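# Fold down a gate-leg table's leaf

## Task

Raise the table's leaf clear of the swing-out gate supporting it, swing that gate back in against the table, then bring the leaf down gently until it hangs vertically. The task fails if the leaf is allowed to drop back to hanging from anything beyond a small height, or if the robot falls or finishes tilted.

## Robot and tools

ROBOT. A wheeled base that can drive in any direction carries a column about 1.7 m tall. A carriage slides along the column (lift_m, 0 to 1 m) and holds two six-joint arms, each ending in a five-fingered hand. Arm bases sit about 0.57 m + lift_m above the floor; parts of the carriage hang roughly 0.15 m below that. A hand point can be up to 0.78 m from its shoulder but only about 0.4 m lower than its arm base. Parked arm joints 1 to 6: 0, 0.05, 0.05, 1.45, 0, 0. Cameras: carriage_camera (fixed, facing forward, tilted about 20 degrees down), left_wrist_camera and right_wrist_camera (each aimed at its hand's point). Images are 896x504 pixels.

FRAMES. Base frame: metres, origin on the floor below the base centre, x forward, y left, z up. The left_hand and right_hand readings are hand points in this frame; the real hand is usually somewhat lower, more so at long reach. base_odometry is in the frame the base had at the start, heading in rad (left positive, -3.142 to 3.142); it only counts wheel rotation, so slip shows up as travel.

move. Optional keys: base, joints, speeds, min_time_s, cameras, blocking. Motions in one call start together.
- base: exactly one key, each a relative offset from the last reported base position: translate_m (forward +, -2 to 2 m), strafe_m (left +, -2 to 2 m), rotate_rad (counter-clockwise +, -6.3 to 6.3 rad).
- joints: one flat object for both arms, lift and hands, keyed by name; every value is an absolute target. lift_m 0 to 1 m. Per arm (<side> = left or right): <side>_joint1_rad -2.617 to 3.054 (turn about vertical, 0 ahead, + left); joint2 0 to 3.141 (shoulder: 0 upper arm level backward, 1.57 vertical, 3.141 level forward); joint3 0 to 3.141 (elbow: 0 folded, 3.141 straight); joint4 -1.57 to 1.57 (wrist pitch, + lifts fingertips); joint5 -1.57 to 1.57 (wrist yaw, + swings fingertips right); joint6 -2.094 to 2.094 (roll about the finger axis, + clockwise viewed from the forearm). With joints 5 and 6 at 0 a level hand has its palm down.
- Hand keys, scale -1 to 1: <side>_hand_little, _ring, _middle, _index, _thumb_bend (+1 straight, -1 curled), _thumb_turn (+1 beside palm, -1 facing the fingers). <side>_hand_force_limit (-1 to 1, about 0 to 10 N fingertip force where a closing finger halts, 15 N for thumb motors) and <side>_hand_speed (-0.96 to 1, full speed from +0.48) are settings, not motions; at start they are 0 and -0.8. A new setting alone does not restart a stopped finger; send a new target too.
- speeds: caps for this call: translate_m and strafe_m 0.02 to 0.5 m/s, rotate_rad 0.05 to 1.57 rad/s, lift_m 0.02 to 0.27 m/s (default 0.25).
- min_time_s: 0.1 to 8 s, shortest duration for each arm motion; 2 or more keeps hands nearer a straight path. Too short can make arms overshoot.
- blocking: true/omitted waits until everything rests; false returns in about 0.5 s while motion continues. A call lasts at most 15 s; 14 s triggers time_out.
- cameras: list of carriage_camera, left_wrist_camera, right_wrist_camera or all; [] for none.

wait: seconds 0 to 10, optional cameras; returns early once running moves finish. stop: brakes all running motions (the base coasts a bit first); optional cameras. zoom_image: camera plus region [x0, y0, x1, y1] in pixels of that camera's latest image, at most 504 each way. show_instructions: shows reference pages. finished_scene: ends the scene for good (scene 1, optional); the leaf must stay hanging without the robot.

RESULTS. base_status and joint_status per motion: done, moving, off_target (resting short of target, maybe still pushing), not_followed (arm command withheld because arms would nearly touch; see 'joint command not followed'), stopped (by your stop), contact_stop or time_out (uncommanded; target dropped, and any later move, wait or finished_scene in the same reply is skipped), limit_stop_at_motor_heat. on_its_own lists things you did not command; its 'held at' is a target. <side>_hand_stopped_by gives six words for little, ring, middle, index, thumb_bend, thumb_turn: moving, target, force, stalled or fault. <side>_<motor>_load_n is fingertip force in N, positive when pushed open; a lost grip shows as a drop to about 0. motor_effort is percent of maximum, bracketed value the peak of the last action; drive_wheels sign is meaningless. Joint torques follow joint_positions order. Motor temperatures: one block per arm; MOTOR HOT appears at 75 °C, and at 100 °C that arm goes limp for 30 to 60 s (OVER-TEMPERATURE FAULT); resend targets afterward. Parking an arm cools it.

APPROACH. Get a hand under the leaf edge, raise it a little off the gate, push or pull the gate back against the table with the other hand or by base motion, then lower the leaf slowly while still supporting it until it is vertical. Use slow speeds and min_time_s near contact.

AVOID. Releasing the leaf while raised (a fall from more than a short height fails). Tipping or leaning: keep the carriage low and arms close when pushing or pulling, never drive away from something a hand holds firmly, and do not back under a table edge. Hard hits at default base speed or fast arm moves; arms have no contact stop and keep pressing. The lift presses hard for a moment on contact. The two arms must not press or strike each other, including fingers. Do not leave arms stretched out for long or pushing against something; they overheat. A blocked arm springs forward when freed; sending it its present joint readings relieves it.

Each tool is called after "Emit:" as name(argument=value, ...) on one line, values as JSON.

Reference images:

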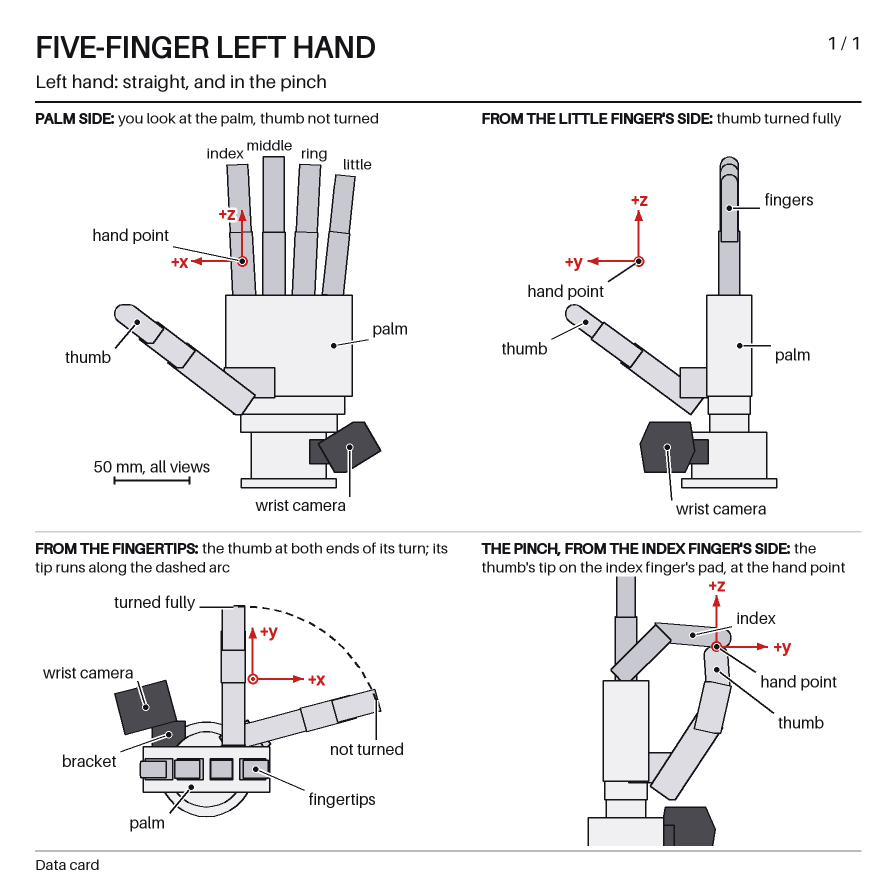

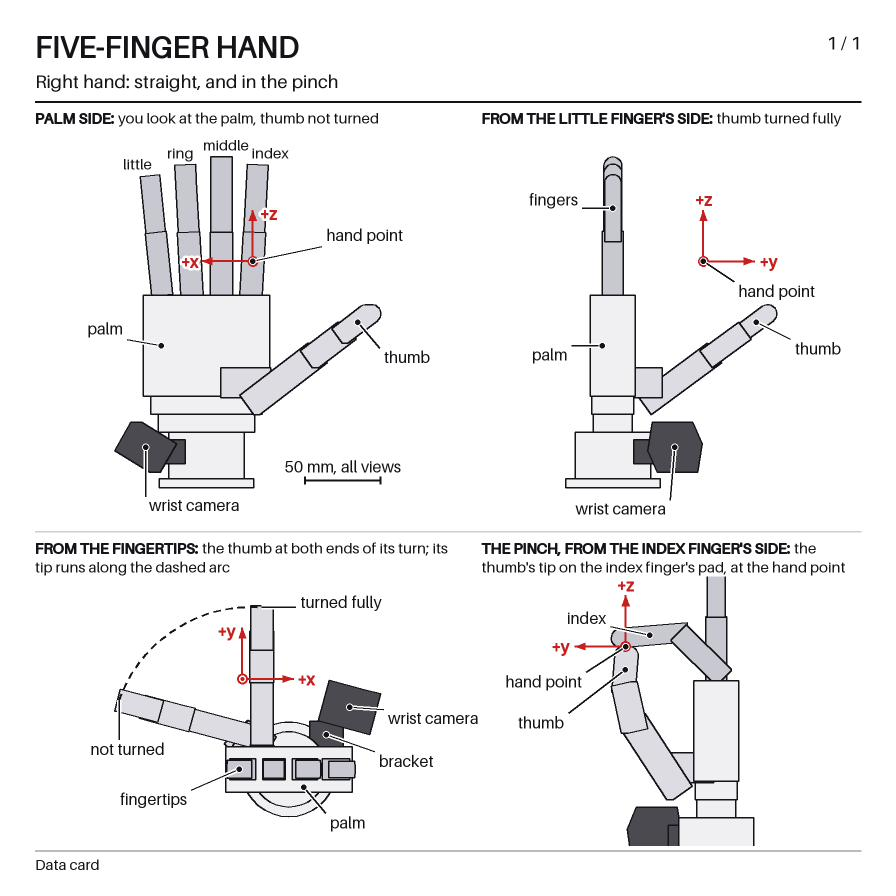

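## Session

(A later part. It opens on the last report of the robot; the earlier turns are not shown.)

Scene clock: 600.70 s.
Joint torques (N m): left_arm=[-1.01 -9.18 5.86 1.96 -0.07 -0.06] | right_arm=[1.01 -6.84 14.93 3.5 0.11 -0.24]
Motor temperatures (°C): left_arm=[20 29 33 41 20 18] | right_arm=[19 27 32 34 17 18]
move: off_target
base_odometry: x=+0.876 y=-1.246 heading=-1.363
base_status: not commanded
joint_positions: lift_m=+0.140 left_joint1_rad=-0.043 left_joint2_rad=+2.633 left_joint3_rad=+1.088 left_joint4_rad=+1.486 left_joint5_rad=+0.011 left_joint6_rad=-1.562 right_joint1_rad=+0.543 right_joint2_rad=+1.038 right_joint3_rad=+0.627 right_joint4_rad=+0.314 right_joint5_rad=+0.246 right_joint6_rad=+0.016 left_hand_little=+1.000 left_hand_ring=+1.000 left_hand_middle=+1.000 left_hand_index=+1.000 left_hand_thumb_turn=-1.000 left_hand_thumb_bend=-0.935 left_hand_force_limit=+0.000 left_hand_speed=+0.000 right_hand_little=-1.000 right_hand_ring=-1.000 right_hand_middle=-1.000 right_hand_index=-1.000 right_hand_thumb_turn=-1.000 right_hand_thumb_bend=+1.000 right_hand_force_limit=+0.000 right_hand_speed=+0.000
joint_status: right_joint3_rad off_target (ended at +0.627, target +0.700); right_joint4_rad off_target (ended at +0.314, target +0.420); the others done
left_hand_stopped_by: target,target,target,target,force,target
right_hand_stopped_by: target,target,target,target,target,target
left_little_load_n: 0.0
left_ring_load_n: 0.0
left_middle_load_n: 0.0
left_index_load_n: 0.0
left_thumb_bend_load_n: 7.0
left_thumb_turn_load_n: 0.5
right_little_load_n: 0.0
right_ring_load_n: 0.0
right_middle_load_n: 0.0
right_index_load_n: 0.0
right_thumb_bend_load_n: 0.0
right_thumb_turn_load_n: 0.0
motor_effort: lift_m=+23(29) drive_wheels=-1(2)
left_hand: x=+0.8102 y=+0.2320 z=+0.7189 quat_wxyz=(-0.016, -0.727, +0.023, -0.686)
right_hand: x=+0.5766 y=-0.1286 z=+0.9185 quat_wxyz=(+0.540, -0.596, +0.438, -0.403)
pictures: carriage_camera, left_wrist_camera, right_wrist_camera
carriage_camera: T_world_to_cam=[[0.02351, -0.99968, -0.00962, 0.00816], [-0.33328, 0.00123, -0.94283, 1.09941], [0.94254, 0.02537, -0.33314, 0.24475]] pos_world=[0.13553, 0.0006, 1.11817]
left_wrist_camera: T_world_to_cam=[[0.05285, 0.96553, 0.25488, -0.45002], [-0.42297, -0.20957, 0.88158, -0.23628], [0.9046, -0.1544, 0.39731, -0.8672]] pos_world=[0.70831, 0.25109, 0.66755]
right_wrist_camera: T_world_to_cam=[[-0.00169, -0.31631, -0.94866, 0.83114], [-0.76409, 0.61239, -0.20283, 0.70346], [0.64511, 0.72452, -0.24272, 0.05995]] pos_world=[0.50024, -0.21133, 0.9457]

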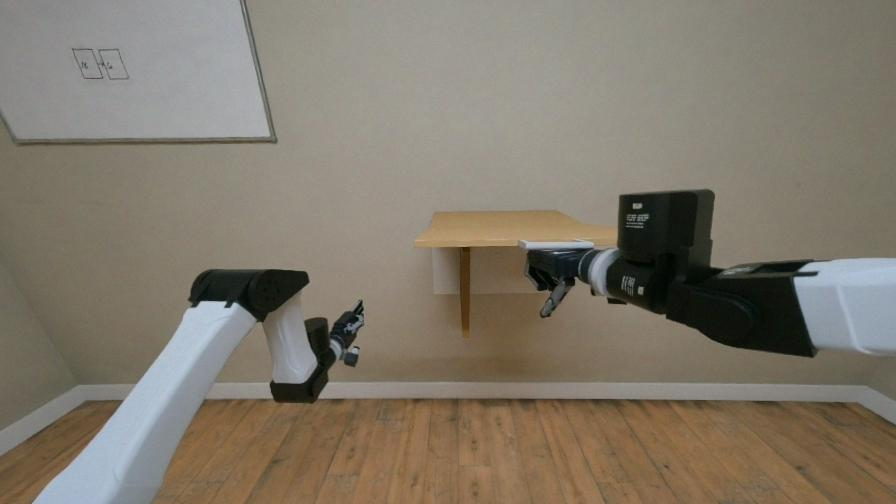

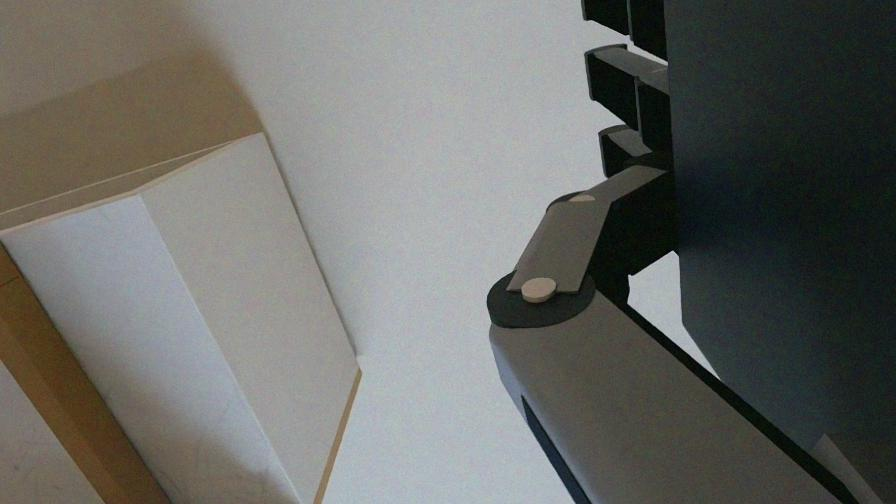

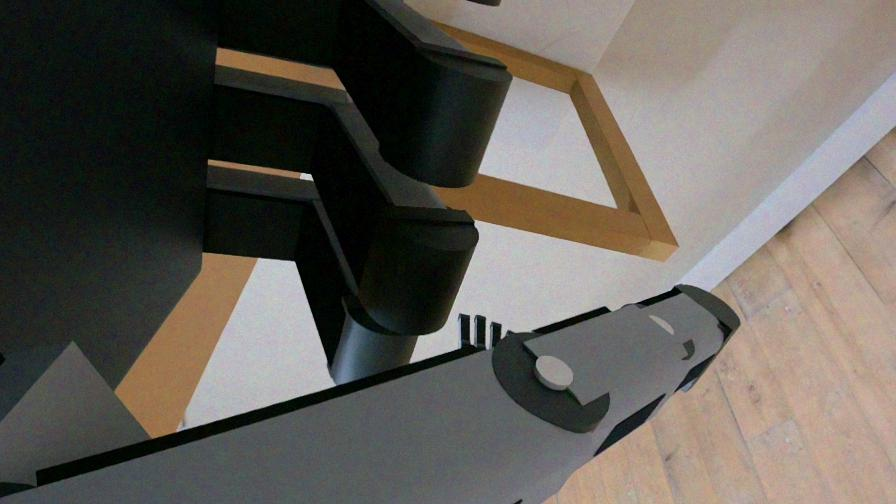

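Emit:
move(joints={"left_joint1_rad": -0.35, "left_joint2_rad": 2.565, "left_joint3_rad": 1.08, "left_joint4_rad": 1.43, "left_joint5_rad": -0.3}, min_time_s=1.5)

Emit:
move(joints={"left_joint1_rad": -0.58, "left_joint5_rad": -0.5}, min_time_s=1.5, cameras=["all"])

Scene clock: 617.17 s.
Joint torques (N m): left_arm=[-0.87 -14.06 3.84 1.74 -0.13 -0.06] | right_arm=[0.98 -6.82 14.87 3.48 0.11 -0.24]
move: done
base_odometry: x=+0.876 y=-1.246 heading=-1.363
base_status: not commanded
joint_positions: lift_m=+0.140 left_joint1_rad=-0.345 left_joint2_rad=+2.599 left_joint3_rad=+1.088 left_joint4_rad=+1.446 left_joint5_rad=-0.287 left_joint6_rad=-1.562 right_joint1_rad=+0.543 right_joint2_rad=+1.038 right_joint3_rad=+0.627 right_joint4_rad=+0.314 right_joint5_rad=+0.246 right_joint6_rad=+0.016 left_hand_little=+1.000 left_hand_ring=+1.000 left_hand_middle=+1.000 left_hand_index=+1.000 left_hand_thumb_turn=-1.000 left_hand_thumb_bend=-0.935 left_hand_force_limit=+0.000 left_hand_speed=+0.000 right_hand_little=-1.000 right_hand_ring=-1.000 right_hand_middle=-1.000 right_hand_index=-1.000 right_hand_thumb_turn=-1.000 right_hand_thumb_bend=+1.000 right_hand_force_limit=+0.000 right_hand_speed=+0.000
joint_status: all done
left_hand_stopped_by: target,target,target,target,force,target
right_hand_stopped_by: target,target,target,target,target,target
left_little_load_n: 0.0
left_ring_load_n: 0.0
left_middle_load_n: 0.0
left_index_load_n: 0.0
left_thumb_bend_load_n: 7.0
left_thumb_turn_load_n: 0.5
right_little_load_n: 0.0
right_ring_load_n: 0.0
right_middle_load_n: 0.0
right_index_load_n: 0.0
right_thumb_bend_load_n: 0.0
right_thumb_turn_load_n: 0.0
motor_effort: lift_m=+23(28) drive_wheels=-1(2)
left_hand: x=+0.7907 y=+0.1141 z=+0.7270 quat_wxyz=(-0.010, -0.728, +0.031, -0.685)
right_hand: x=+0.5766 y=-0.1286 z=+0.9185 quat_wxyz=(+0.540, -0.596, +0.438, -0.403)
pictures: none

Scene clock: 618.97 s.
Joint torques (N m): left_arm=[-0.9 -14 3.74 1.68 -0.11 -0.06] | right_arm=[0.99 -6.83 14.87 3.48 0.12 -0.25]
move: done
base_odometry: x=+0.876 y=-1.246 heading=-1.363
base_status: not commanded
joint_positions: lift_m=+0.140 left_joint1_rad=-0.575 left_joint2_rad=+2.599 left_joint3_rad=+1.088 left_joint4_rad=+1.445 left_joint5_rad=-0.487 left_joint6_rad=-1.562 right_joint1_rad=+0.543 right_joint2_rad=+1.038 right_joint3_rad=+0.627 right_joint4_rad=+0.314 right_joint5_rad=+0.246 right_joint6_rad=+0.016 left_hand_little=+1.000 left_hand_ring=+1.000 left_hand_middle=+1.000 left_hand_index=+1.000 left_hand_thumb_turn=-1.000 left_hand_thumb_bend=-0.935 left_hand_force_limit=+0.000 left_hand_speed=+0.000 right_hand_little=-1.000 right_hand_ring=-1.000 right_hand_middle=-1.000 right_hand_index=-1.000 right_hand_thumb_turn=-1.000 right_hand_thumb_bend=+1.000 right_hand_force_limit=+0.000 right_hand_speed=+0.000
joint_status: all done
left_hand_stopped_by: target,target,target,target,force,target
right_hand_stopped_by: target,target,target,target,target,target
left_little_load_n: 0.0
left_ring_load_n: 0.0
left_middle_load_n: 0.0
left_index_load_n: 0.0
left_thumb_bend_load_n: 7.0
left_thumb_turn_load_n: 0.5
right_little_load_n: 0.0
right_ring_load_n: 0.0
right_middle_load_n: 0.0
right_index_load_n: 0.0
right_thumb_bend_load_n: 0.0
right_thumb_turn_load_n: 0.0
motor_effort: lift_m=+24(27) drive_wheels=-1(2)
left_hand: x=+0.7484 y=+0.0275 z=+0.7271 quat_wxyz=(-0.016, -0.726, +0.046, -0.686)
right_hand: x=+0.5766 y=-0.1286 z=+0.9185 quat_wxyz=(+0.540, -0.596, +0.438, -0.403)
pictures: carriage_camera, left_wrist_camera, right_wrist_camera
carriage_camera: T_world_to_cam=[[0.02351, -0.99968, -0.00962, 0.00816], [-0.33328, 0.00123, -0.94283, 1.09941], [0.94254, 0.02537, -0.33314, 0.24475]] pos_world=[0.13553, 0.0006, 1.11817]
left_wrist_camera: T_world_to_cam=[[0.08425, 0.95478, 0.28513, -0.29661], [-0.43351, -0.22253, 0.87324, -0.29816], [0.8972, -0.19718, 0.39516, -0.83792]] pos_world=[0.64751, 0.05163, 0.67606]
right_wrist_camera: T_world_to_cam=[[-0.00169, -0.31631, -0.94866, 0.83114], [-0.76409, 0.61239, -0.20283, 0.70346], [0.64511, 0.72452, -0.24272, 0.05995]] pos_world=[0.50024, -0.21133, 0.9457]

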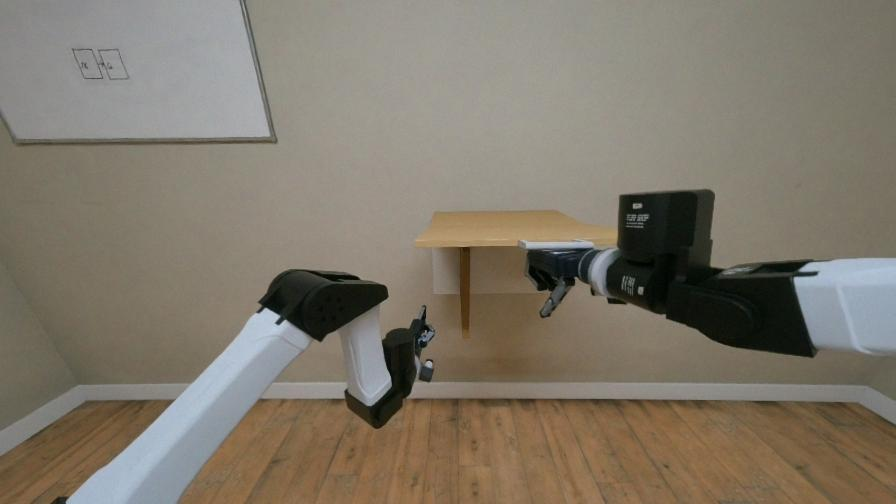

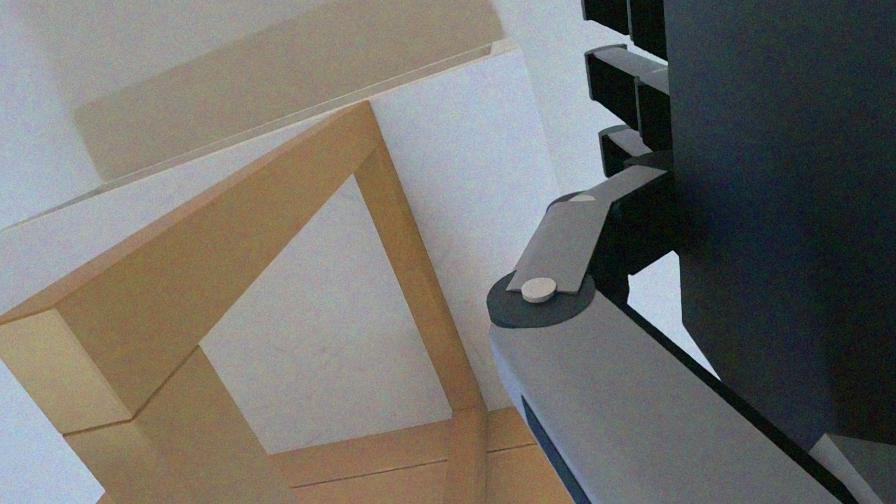

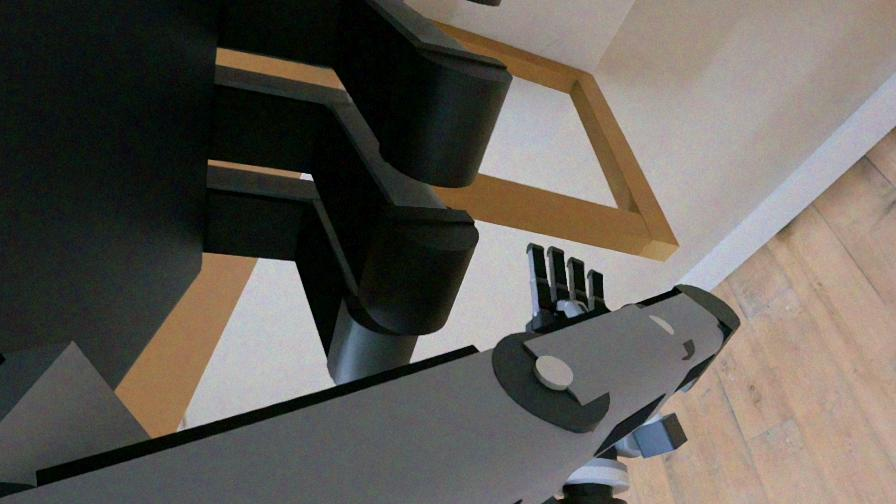

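Emit:
move(joints={"left_joint1_rad": -0.72, "left_joint2_rad": 2.553, "left_joint3_rad": 1.278, "left_joint4_rad": 1.25, "left_joint5_rad": -0.57}, min_time_s=2, cameras=["left_wrist_camera", "right_wrist_camera"])

Emit:
move(joints={"left_joint1_rad": -0.82, "left_joint2_rad": 2.65, "left_joint3_rad": 1.564, "left_joint4_rad": 1.06, "left_joint5_rad": -0.6}, min_time_s=2, cameras=["all"])

Scene clock: 655.43 s.
Joint torques (N m): left_arm=[-1.43 -14.99 7.72 1.61 0.01 -0.03] | right_arm=[0.99 -6.83 14.89 3.48 0.12 -0.23]
Motor temperatures (°C): left_arm=[20 39 29 37 20 17] | right_arm=[19 28 36 37 17 18]
move: done
base_odometry: x=+0.876 y=-1.246 heading=-1.363
base_status: not commanded
joint_positions: lift_m=+0.140 left_joint1_rad=-0.709 left_joint2_rad=+2.589 left_joint3_rad=+1.257 left_joint4_rad=+1.268 left_joint5_rad=-0.571 left_joint6_rad=-1.564 right_joint1_rad=+0.543 right_joint2_rad=+1.038 right_joint3_rad=+0.627 right_joint4_rad=+0.314 right_joint5_rad=+0.246 right_joint6_rad=+0.016 left_hand_little=+1.000 left_hand_ring=+1.000 left_hand_middle=+1.000 left_hand_index=+1.000 left_hand_thumb_turn=-1.000 left_hand_thumb_bend=-0.935 left_hand_force_limit=+0.000 left_hand_speed=+0.000 right_hand_little=-1.000 right_hand_ring=-1.000 right_hand_middle=-1.000 right_hand_index=-1.000 right_hand_thumb_turn=-1.000 right_hand_thumb_bend=+1.000 right_hand_force_limit=+0.000 right_hand_speed=+0.000
joint_status: all done
left_hand_stopped_by: target,target,target,target,force,target
right_hand_stopped_by: target,target,target,target,target,target
left_little_load_n: 0.0
left_ring_load_n: 0.0
left_middle_load_n: 0.0
left_index_load_n: 0.0
left_thumb_bend_load_n: 7.0
left_thumb_turn_load_n: 0.5
right_little_load_n: 0.0
right_ring_load_n: 0.0
right_middle_load_n: 0.0
right_index_load_n: 0.0
right_thumb_bend_load_n: 0.0
right_thumb_turn_load_n: 0.0
motor_effort: lift_m=+24(28) drive_wheels=-1(2)
left_hand: x=+0.7430 y=-0.0509 z=+0.7475 quat_wxyz=(-0.033, -0.723, +0.065, -0.687)
right_hand: x=+0.5766 y=-0.1286 z=+0.9185 quat_wxyz=(+0.540, -0.596, +0.438, -0.403)
left_wrist_camera: T_world_to_cam=[[0.13121, 0.94913, 0.28623, -0.26312], [-0.44843, -0.20068, 0.871, -0.32195], [0.88413, -0.24264, 0.39929, -0.85228]] pos_world=[0.64367, -0.02166, 0.69605]
right_wrist_camera: T_world_to_cam=[[-0.00169, -0.31631, -0.94866, 0.83114], [-0.76409, 0.61239, -0.20283, 0.70346], [0.64511, 0.72452, -0.24272, 0.05995]] pos_world=[0.50024, -0.21133, 0.9457]

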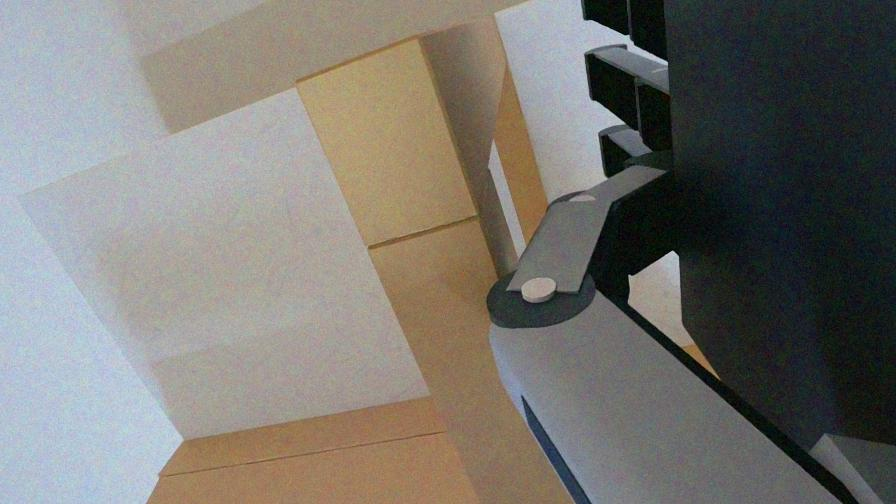

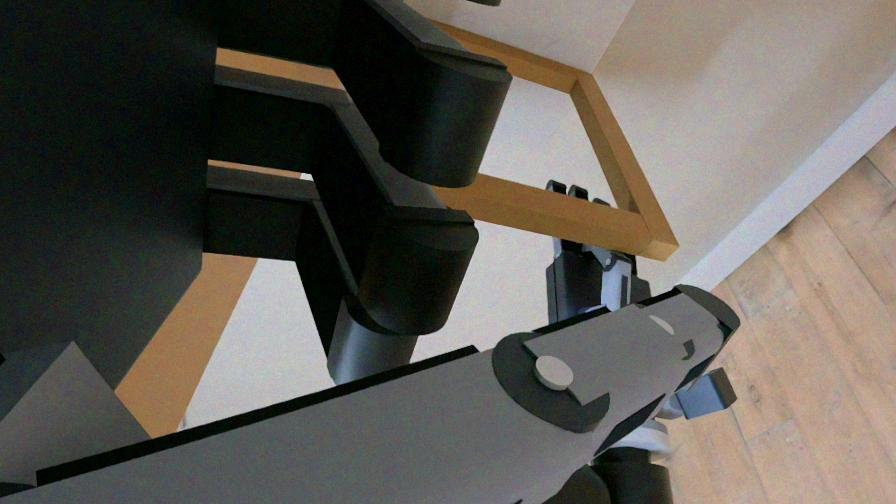

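Scene clock: 657.73 s.
Joint torques (N m): left_arm=[-1.94 -10.7 9.63 1.55 0.43 -0.02] | right_arm=[1.01 -6.84 14.91 3.49 0.13 -0.25]
move: off_target
base_odometry: x=+0.876 y=-1.246 heading=-1.363
base_status: not commanded
joint_positions: lift_m=+0.140 left_joint1_rad=-0.804 left_joint2_rad=+2.624 left_joint3_rad=+1.538 left_joint4_rad=+1.081 left_joint5_rad=-0.641 left_joint6_rad=-1.565 right_joint1_rad=+0.543 right_joint2_rad=+1.038 right_joint3_rad=+0.627 right_joint4_rad=+0.314 right_joint5_rad=+0.246 right_joint6_rad=+0.016 left_hand_little=+1.000 left_hand_ring=+1.000 left_hand_middle=+1.000 left_hand_index=+1.000 left_hand_thumb_turn=-1.000 left_hand_thumb_bend=-0.935 left_hand_force_limit=+0.000 left_hand_speed=+0.000 right_hand_little=-1.000 right_hand_ring=-1.000 right_hand_middle=-1.000 right_hand_index=-1.000 right_hand_thumb_turn=-1.000 right_hand_thumb_bend=+1.000 right_hand_force_limit=+0.000 right_hand_speed=+0.000
joint_status: left_joint5_rad off_target (ended at -0.642, target -0.600); the others done
left_hand_stopped_by: target,target,target,target,force,target
right_hand_stopped_by: target,target,target,target,target,target
left_little_load_n: 0.0
left_ring_load_n: 0.0
left_middle_load_n: 0.0
left_index_load_n: 0.0
left_thumb_bend_load_n: 7.0
left_thumb_turn_load_n: 0.5
right_little_load_n: 0.0
right_ring_load_n: 0.0
right_middle_load_n: 0.0
right_index_load_n: 0.0
right_thumb_bend_load_n: 0.0
right_thumb_turn_load_n: 0.0
motor_effort: lift_m=+25(30) drive_wheels=-2(3)
left_hand: x=+0.7503 y=-0.1246 z=+0.7905 quat_wxyz=(-0.054, -0.706, +0.061, -0.704)
right_hand: x=+0.5766 y=-0.1286 z=+0.9185 quat_wxyz=(+0.540, -0.596, +0.438, -0.403)
pictures: carriage_camera, left_wrist_camera, right_wrist_camera
carriage_camera: T_world_to_cam=[[0.02351, -0.99968, -0.00962, 0.00816], [-0.33328, 0.00123, -0.94283, 1.09941], [0.94254, 0.02537, -0.33314, 0.24475]] pos_world=[0.13553, 0.0006, 1.11817]
left_wrist_camera: T_world_to_cam=[[0.14262, 0.95635, 0.25506, -0.18949], [-0.49085, -0.15544, 0.85727, -0.32266], [0.85949, -0.24746, 0.44725, -0.91382]] pos_world=[0.65407, -0.09507, 0.73365]
right_wrist_camera: T_world_to_cam=[[-0.00169, -0.31631, -0.94866, 0.83114], [-0.76409, 0.61239, -0.20283, 0.70346], [0.64511, 0.72452, -0.24272, 0.05995]] pos_world=[0.50024, -0.21133, 0.9457]

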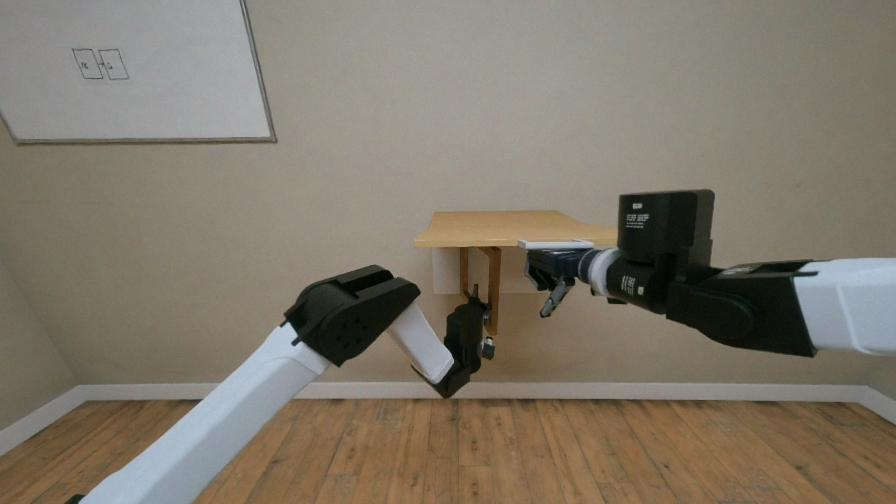

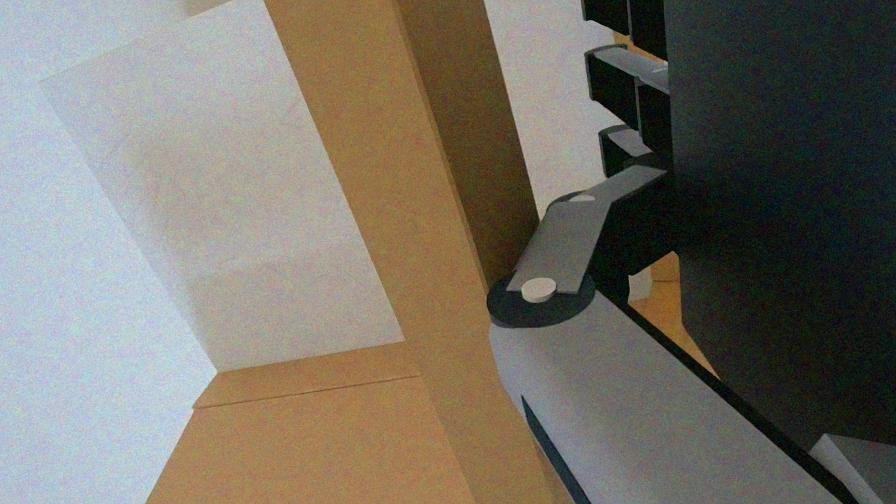

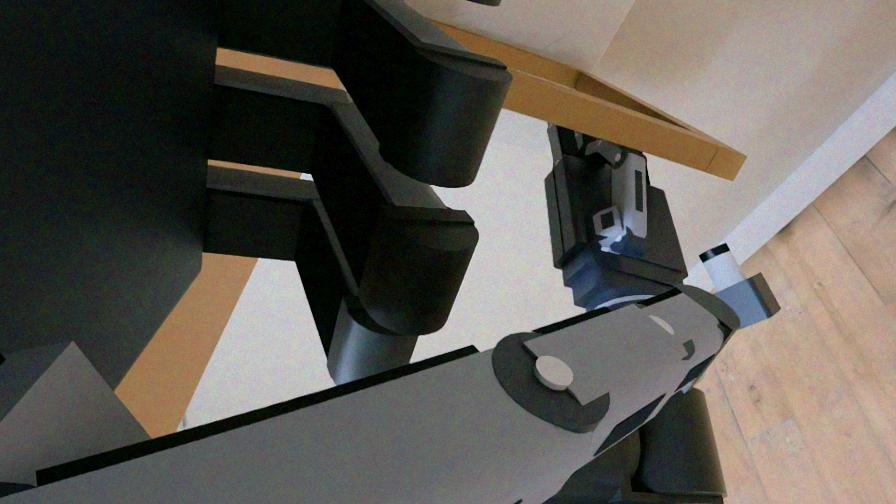

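Emit:
move(joints={"left_joint1_rad": -0.9, "left_joint2_rad": 2.83, "left_joint3_rad": 1.92, "left_joint4_rad": 0.86, "left_joint5_rad": -0.6}, min_time_s=2, cameras=["all"])

Scene clock: 663.60 s.
Joint torques (N m): left_arm=[-2.21 -11.69 10.24 1.49 0.57 -0.02] | right_arm=[1.02 -6.78 14.89 3.49 0.12 -0.24]
move: off_target
base_odometry: x=+0.876 y=-1.246 heading=-1.363
base_status: not commanded
joint_positions: lift_m=+0.140 left_joint1_rad=-0.880 left_joint2_rad=+2.800 left_joint3_rad=+1.897 left_joint4_rad=+0.886 left_joint5_rad=-0.656 left_joint6_rad=-1.565 right_joint1_rad=+0.543 right_joint2_rad=+1.038 right_joint3_rad=+0.627 right_joint4_rad=+0.314 right_joint5_rad=+0.246 right_joint6_rad=+0.016 left_hand_little=+1.000 left_hand_ring=+1.000 left_hand_middle=+1.000 left_hand_index=+1.000 left_hand_thumb_turn=-1.000 left_hand_thumb_bend=-0.935 left_hand_force_limit=+0.000 left_hand_speed=+0.000 right_hand_little=-1.000 right_hand_ring=-1.000 right_hand_middle=-1.000 right_hand_index=-1.000 right_hand_thumb_turn=-1.000 right_hand_thumb_bend=+1.000 right_hand_force_limit=+0.000 right_hand_speed=+0.000
joint_status: left_joint5_rad off_target (ended at -0.656, target -0.600); the others done
left_hand_stopped_by: target,target,target,target,force,target
right_hand_stopped_by: target,target,target,target,target,target
left_little_load_n: 0.0
left_ring_load_n: 0.0
left_middle_load_n: 0.0
left_index_load_n: 0.0
left_thumb_bend_load_n: 7.0
left_thumb_turn_load_n: 1.0
right_little_load_n: 0.0
right_ring_load_n: 0.0
right_middle_load_n: 0.0
right_index_load_n: 0.0
right_thumb_bend_load_n: 0.0
right_thumb_turn_load_n: 0.0
motor_effort: lift_m=+21(28) drive_wheels=-1(2)
left_hand: x=+0.7489 y=-0.2001 z=+0.7784 quat_wxyz=(-0.073, -0.707, +0.085, -0.699)
right_hand: x=+0.5766 y=-0.1286 z=+0.9185 quat_wxyz=(+0.540, -0.596, +0.438, -0.403)
pictures: carriage_camera, left_wrist_camera, right_wrist_camera
carriage_camera: T_world_to_cam=[[0.02351, -0.99968, -0.00962, 0.00816], [-0.33328, 0.00123, -0.94283, 1.09941], [0.94254, 0.02537, -0.33314, 0.24475]] pos_world=[0.13553, 0.0006, 1.11817]
left_wrist_camera: T_world_to_cam=[[0.20332, 0.94329, 0.26243, -0.16774], [-0.49285, -0.133, 0.85989, -0.32081], [0.84603, -0.30417, 0.43786, -0.91986]] pos_world=[0.65422, -0.16423, 0.72264]
right_wrist_camera: T_world_to_cam=[[-0.00169, -0.31631, -0.94866, 0.83114], [-0.76409, 0.61239, -0.20283, 0.70346], [0.64511, 0.72452, -0.24272, 0.05995]] pos_world=[0.50024, -0.21133, 0.9457]

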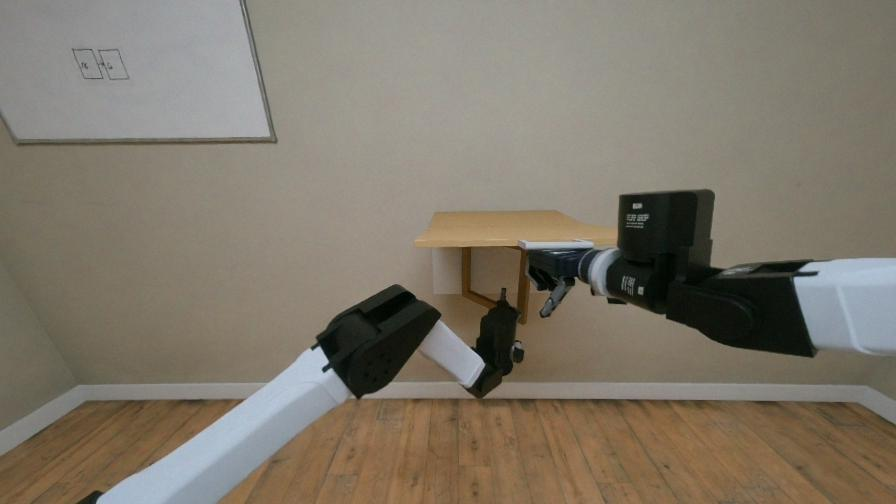

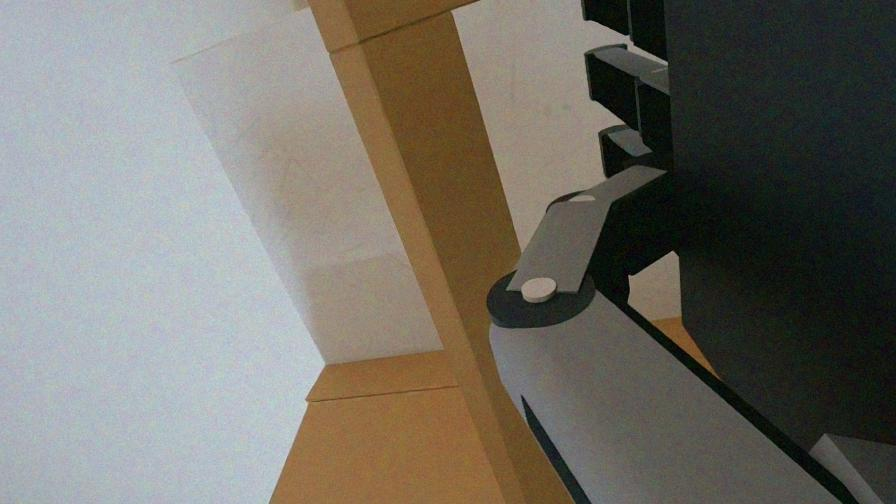

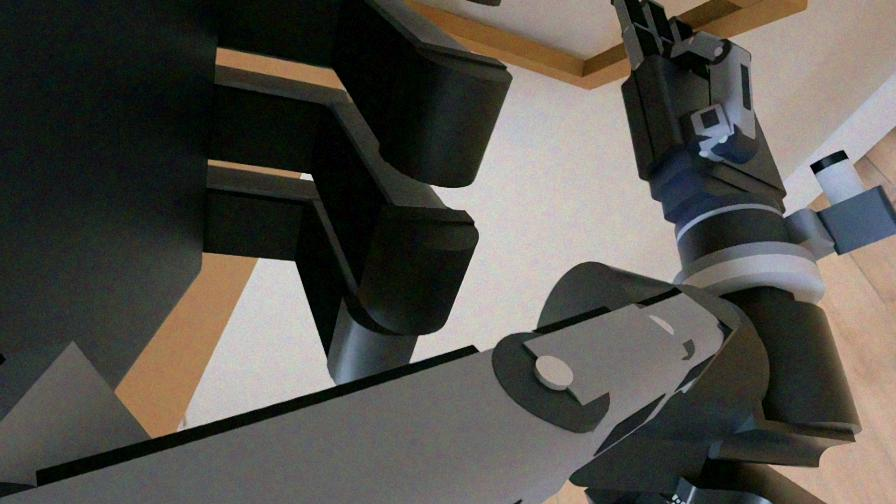

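Emit:
zoom_image(camera="carriage_camera", region=[400, 200, 620, 400])

Scaled by 2.291.

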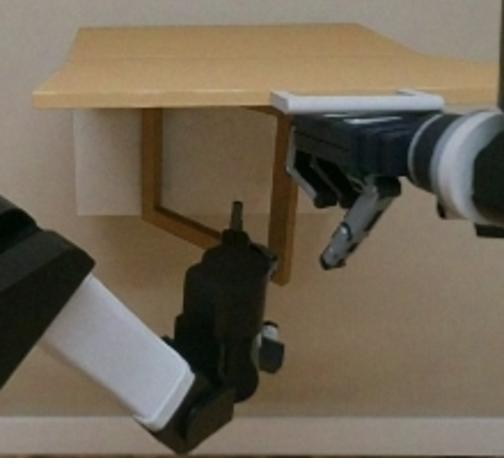

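Emit:
move(joints={"left_joint1_rad": -0.92, "left_joint2_rad": 2.61, "left_joint3_rad": 1.375, "left_joint4_rad": 1.25, "left_joint5_rad": -0.62}, min_time_s=2, cameras=["all"])

Emit:
zoom_image(camera="carriage_camera", region=[400, 200, 620, 400])

Scene clock: 697.50 s.
Joint torques (N m): left_arm=[-1.05 -15.58 5.09 1.82 0.01 -0.03] | right_arm=[1.02 -6.78 14.94 3.49 0.12 -0.24]
Motor temperatures (°C): left_arm=[21 41 35 36 20 17] | right_arm=[19 29 38 39 17 18]
move: done
base_odometry: x=+0.876 y=-1.246 heading=-1.363
base_status: not commanded
joint_positions: lift_m=+0.140 left_joint1_rad=-0.913 left_joint2_rad=+2.647 left_joint3_rad=+1.385 left_joint4_rad=+1.245 left_joint5_rad=-0.620 left_joint6_rad=-1.565 right_joint1_rad=+0.543 right_joint2_rad=+1.038 right_joint3_rad=+0.627 right_joint4_rad=+0.314 right_joint5_rad=+0.246 right_joint6_rad=+0.016 left_hand_little=+1.000 left_hand_ring=+1.000 left_hand_middle=+1.000 left_hand_index=+1.000 left_hand_thumb_turn=-1.000 left_hand_thumb_bend=-0.935 left_hand_force_limit=+0.000 left_hand_speed=+0.000 right_hand_little=-1.000 right_hand_ring=-1.000 right_hand_middle=-1.000 right_hand_index=-1.000 right_hand_thumb_turn=-1.000 right_hand_thumb_bend=+1.000 right_hand_force_limit=+0.000 right_hand_speed=+0.000
joint_status: all done
left_hand_stopped_by: target,target,target,target,force,target
right_hand_stopped_by: target,target,target,target,target,target
left_little_load_n: 0.0
left_ring_load_n: 0.0
left_middle_load_n: 0.0
left_index_load_n: 0.0
left_thumb_bend_load_n: 7.0
left_thumb_turn_load_n: 1.0
right_little_load_n: 0.0
right_ring_load_n: 0.0
right_middle_load_n: 0.0
right_index_load_n: 0.0
right_thumb_bend_load_n: 0.5
right_thumb_turn_load_n: 0.0
motor_effort: lift_m=+26(28) drive_wheels=-2(2)
left_hand: x=+0.6766 y=-0.1568 z=+0.7557 quat_wxyz=(-0.097, -0.703, +0.109, -0.696)
right_hand: x=+0.5766 y=-0.1286 z=+0.9185 quat_wxyz=(+0.540, -0.596, +0.438, -0.403)
pictures: carriage_camera, left_wrist_camera, right_wrist_camera
carriage_camera: T_world_to_cam=[[0.02351, -0.99968, -0.00962, 0.00816], [-0.33328, 0.00123, -0.94283, 1.09941], [0.94254, 0.02537, -0.33314, 0.24475]] pos_world=[0.13553, 0.0006, 1.11817]
left_wrist_camera: T_world_to_cam=[[0.26766, 0.92728, 0.26175, -0.23354], [-0.50058, -0.09829, 0.86009, -0.32051], [0.82327, -0.36124, 0.43787, -0.82912]] pos_world=[0.58466, -0.11445, 0.69985]
right_wrist_camera: T_world_to_cam=[[-0.00169, -0.31631, -0.94866, 0.83114], [-0.76409, 0.61239, -0.20283, 0.70346], [0.64511, 0.72452, -0.24272, 0.05995]] pos_world=[0.50024, -0.21133, 0.9457]

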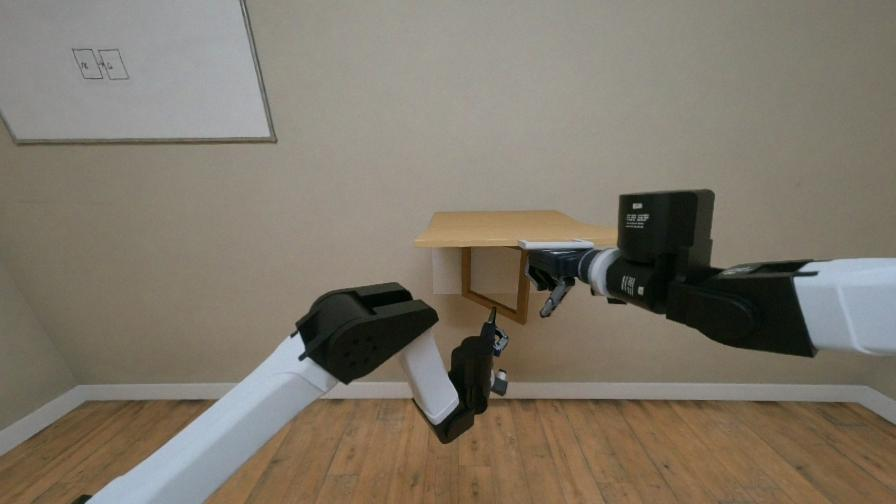

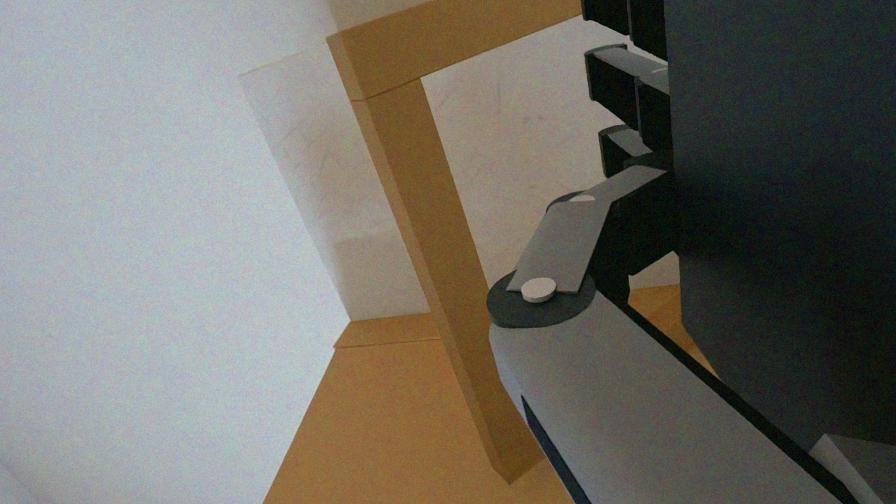

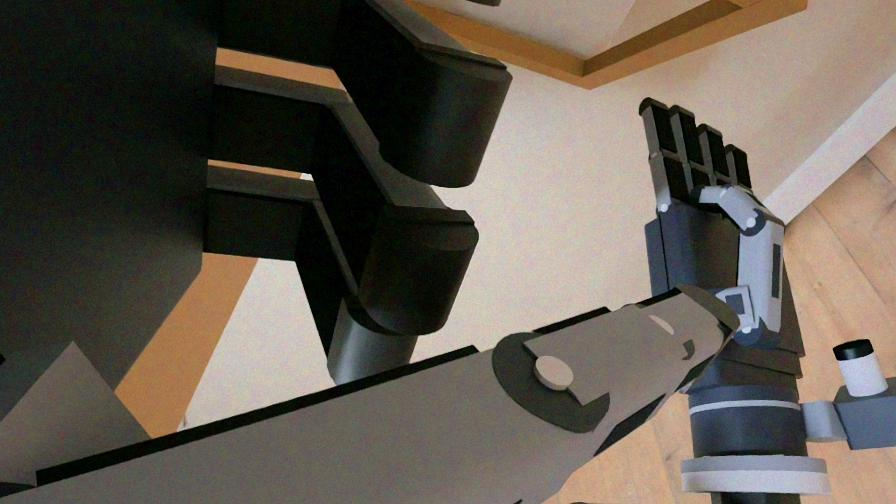

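Scaled by 2.291.

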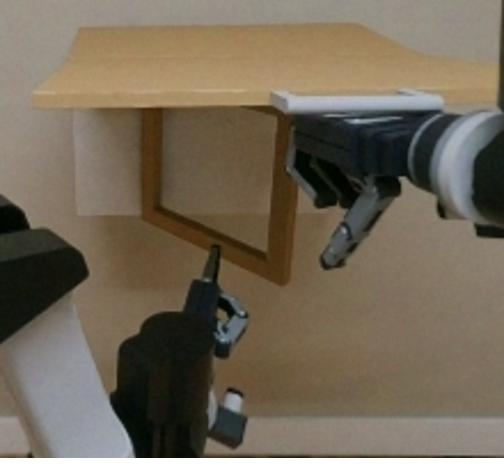

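Emit:
move(joints={"left_joint1_rad": -0.80, "left_joint2_rad": 2.705, "left_joint3_rad": 1.63, "left_joint4_rad": 1.10, "left_joint5_rad": -0.45}, min_time_s=2, cameras=["carriage_camera", "right_wrist_camera"])

Emit:
zoom_image(camera="carriage_camera", region=[400, 200, 620, 400])

Scene clock: 710.20 s.
Joint torques (N m): left_arm=[0.17 -11.15 9.24 1.67 0.18 -0.03] | right_arm=[1.02 -6.86 14.89 3.49 0.12 -0.24]
move: done
base_odometry: x=+0.876 y=-1.246 heading=-1.363
base_status: not commanded
joint_positions: lift_m=+0.140 left_joint1_rad=-0.806 left_joint2_rad=+2.680 left_joint3_rad=+1.610 left_joint4_rad=+1.115 left_joint5_rad=-0.462 left_joint6_rad=-1.565 right_joint1_rad=+0.543 right_joint2_rad=+1.038 right_joint3_rad=+0.627 right_joint4_rad=+0.314 right_joint5_rad=+0.246 right_joint6_rad=+0.016 left_hand_little=+1.000 left_hand_ring=+1.000 left_hand_middle=+1.000 left_hand_index=+1.000 left_hand_thumb_turn=-1.000 left_hand_thumb_bend=-0.935 left_hand_force_limit=+0.000 left_hand_speed=+0.000 right_hand_little=-1.000 right_hand_ring=-1.000 right_hand_middle=-1.000 right_hand_index=-1.000 right_hand_thumb_turn=-1.000 right_hand_thumb_bend=+1.000 right_hand_force_limit=+0.000 right_hand_speed=+0.000
joint_status: all done
left_hand_stopped_by: target,target,target,target,force,target
right_hand_stopped_by: target,target,target,target,target,target
left_little_load_n: 0.0
left_ring_load_n: 0.0
left_middle_load_n: 0.0
left_index_load_n: 0.0
left_thumb_bend_load_n: 7.0
left_thumb_turn_load_n: 0.5
right_little_load_n: 0.0
right_ring_load_n: 0.0
right_middle_load_n: 0.5
right_index_load_n: 0.5
right_thumb_bend_load_n: 0.0
right_thumb_turn_load_n: 0.0
motor_effort: lift_m=+27(29) drive_wheels=-1(2)
left_hand: x=+0.7357 y=-0.1626 z=+0.7938 quat_wxyz=(-0.128, -0.683, +0.114, -0.710)
right_hand: x=+0.5766 y=-0.1286 z=+0.9185 quat_wxyz=(+0.540, -0.596, +0.438, -0.403)
carriage_camera: T_world_to_cam=[[0.02351, -0.99968, -0.00962, 0.00816], [-0.33328, 0.00123, -0.94283, 1.09941], [0.94254, 0.02537, -0.33314, 0.24475]] pos_world=[0.13553, 0.0006, 1.11817]
right_wrist_camera: T_world_to_cam=[[-0.00169, -0.31631, -0.94866, 0.83114], [-0.76409, 0.61239, -0.20283, 0.70346], [0.64511, 0.72452, -0.24272, 0.05995]] pos_world=[0.50024, -0.21133, 0.9457]

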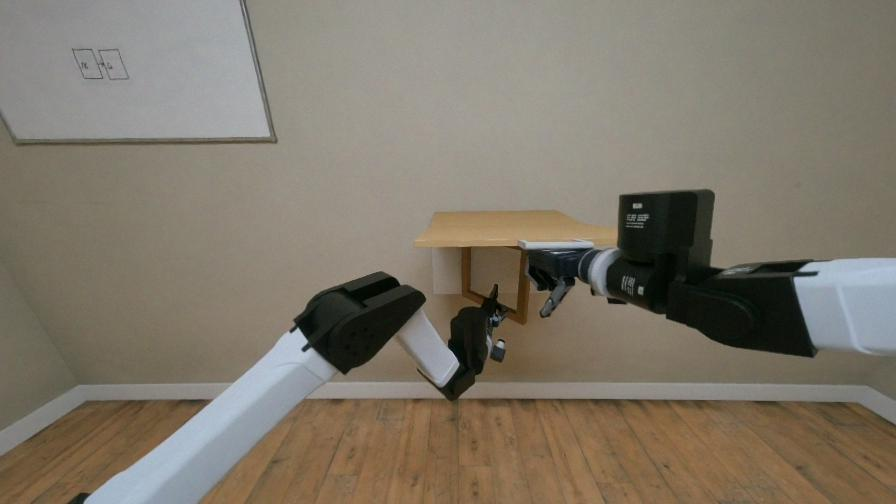

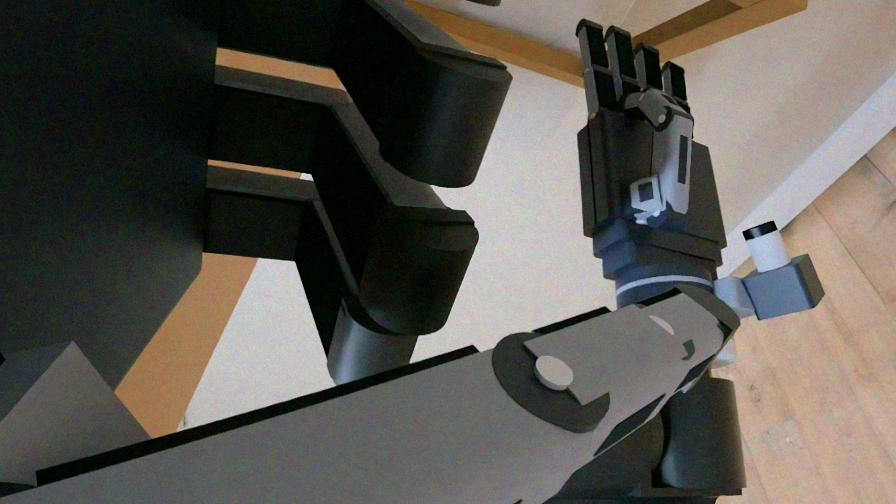

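Scaled by 2.291.

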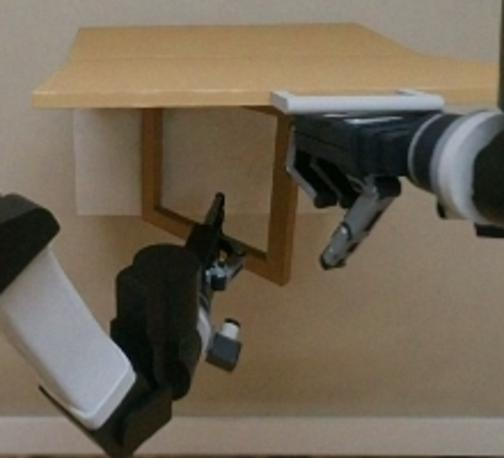

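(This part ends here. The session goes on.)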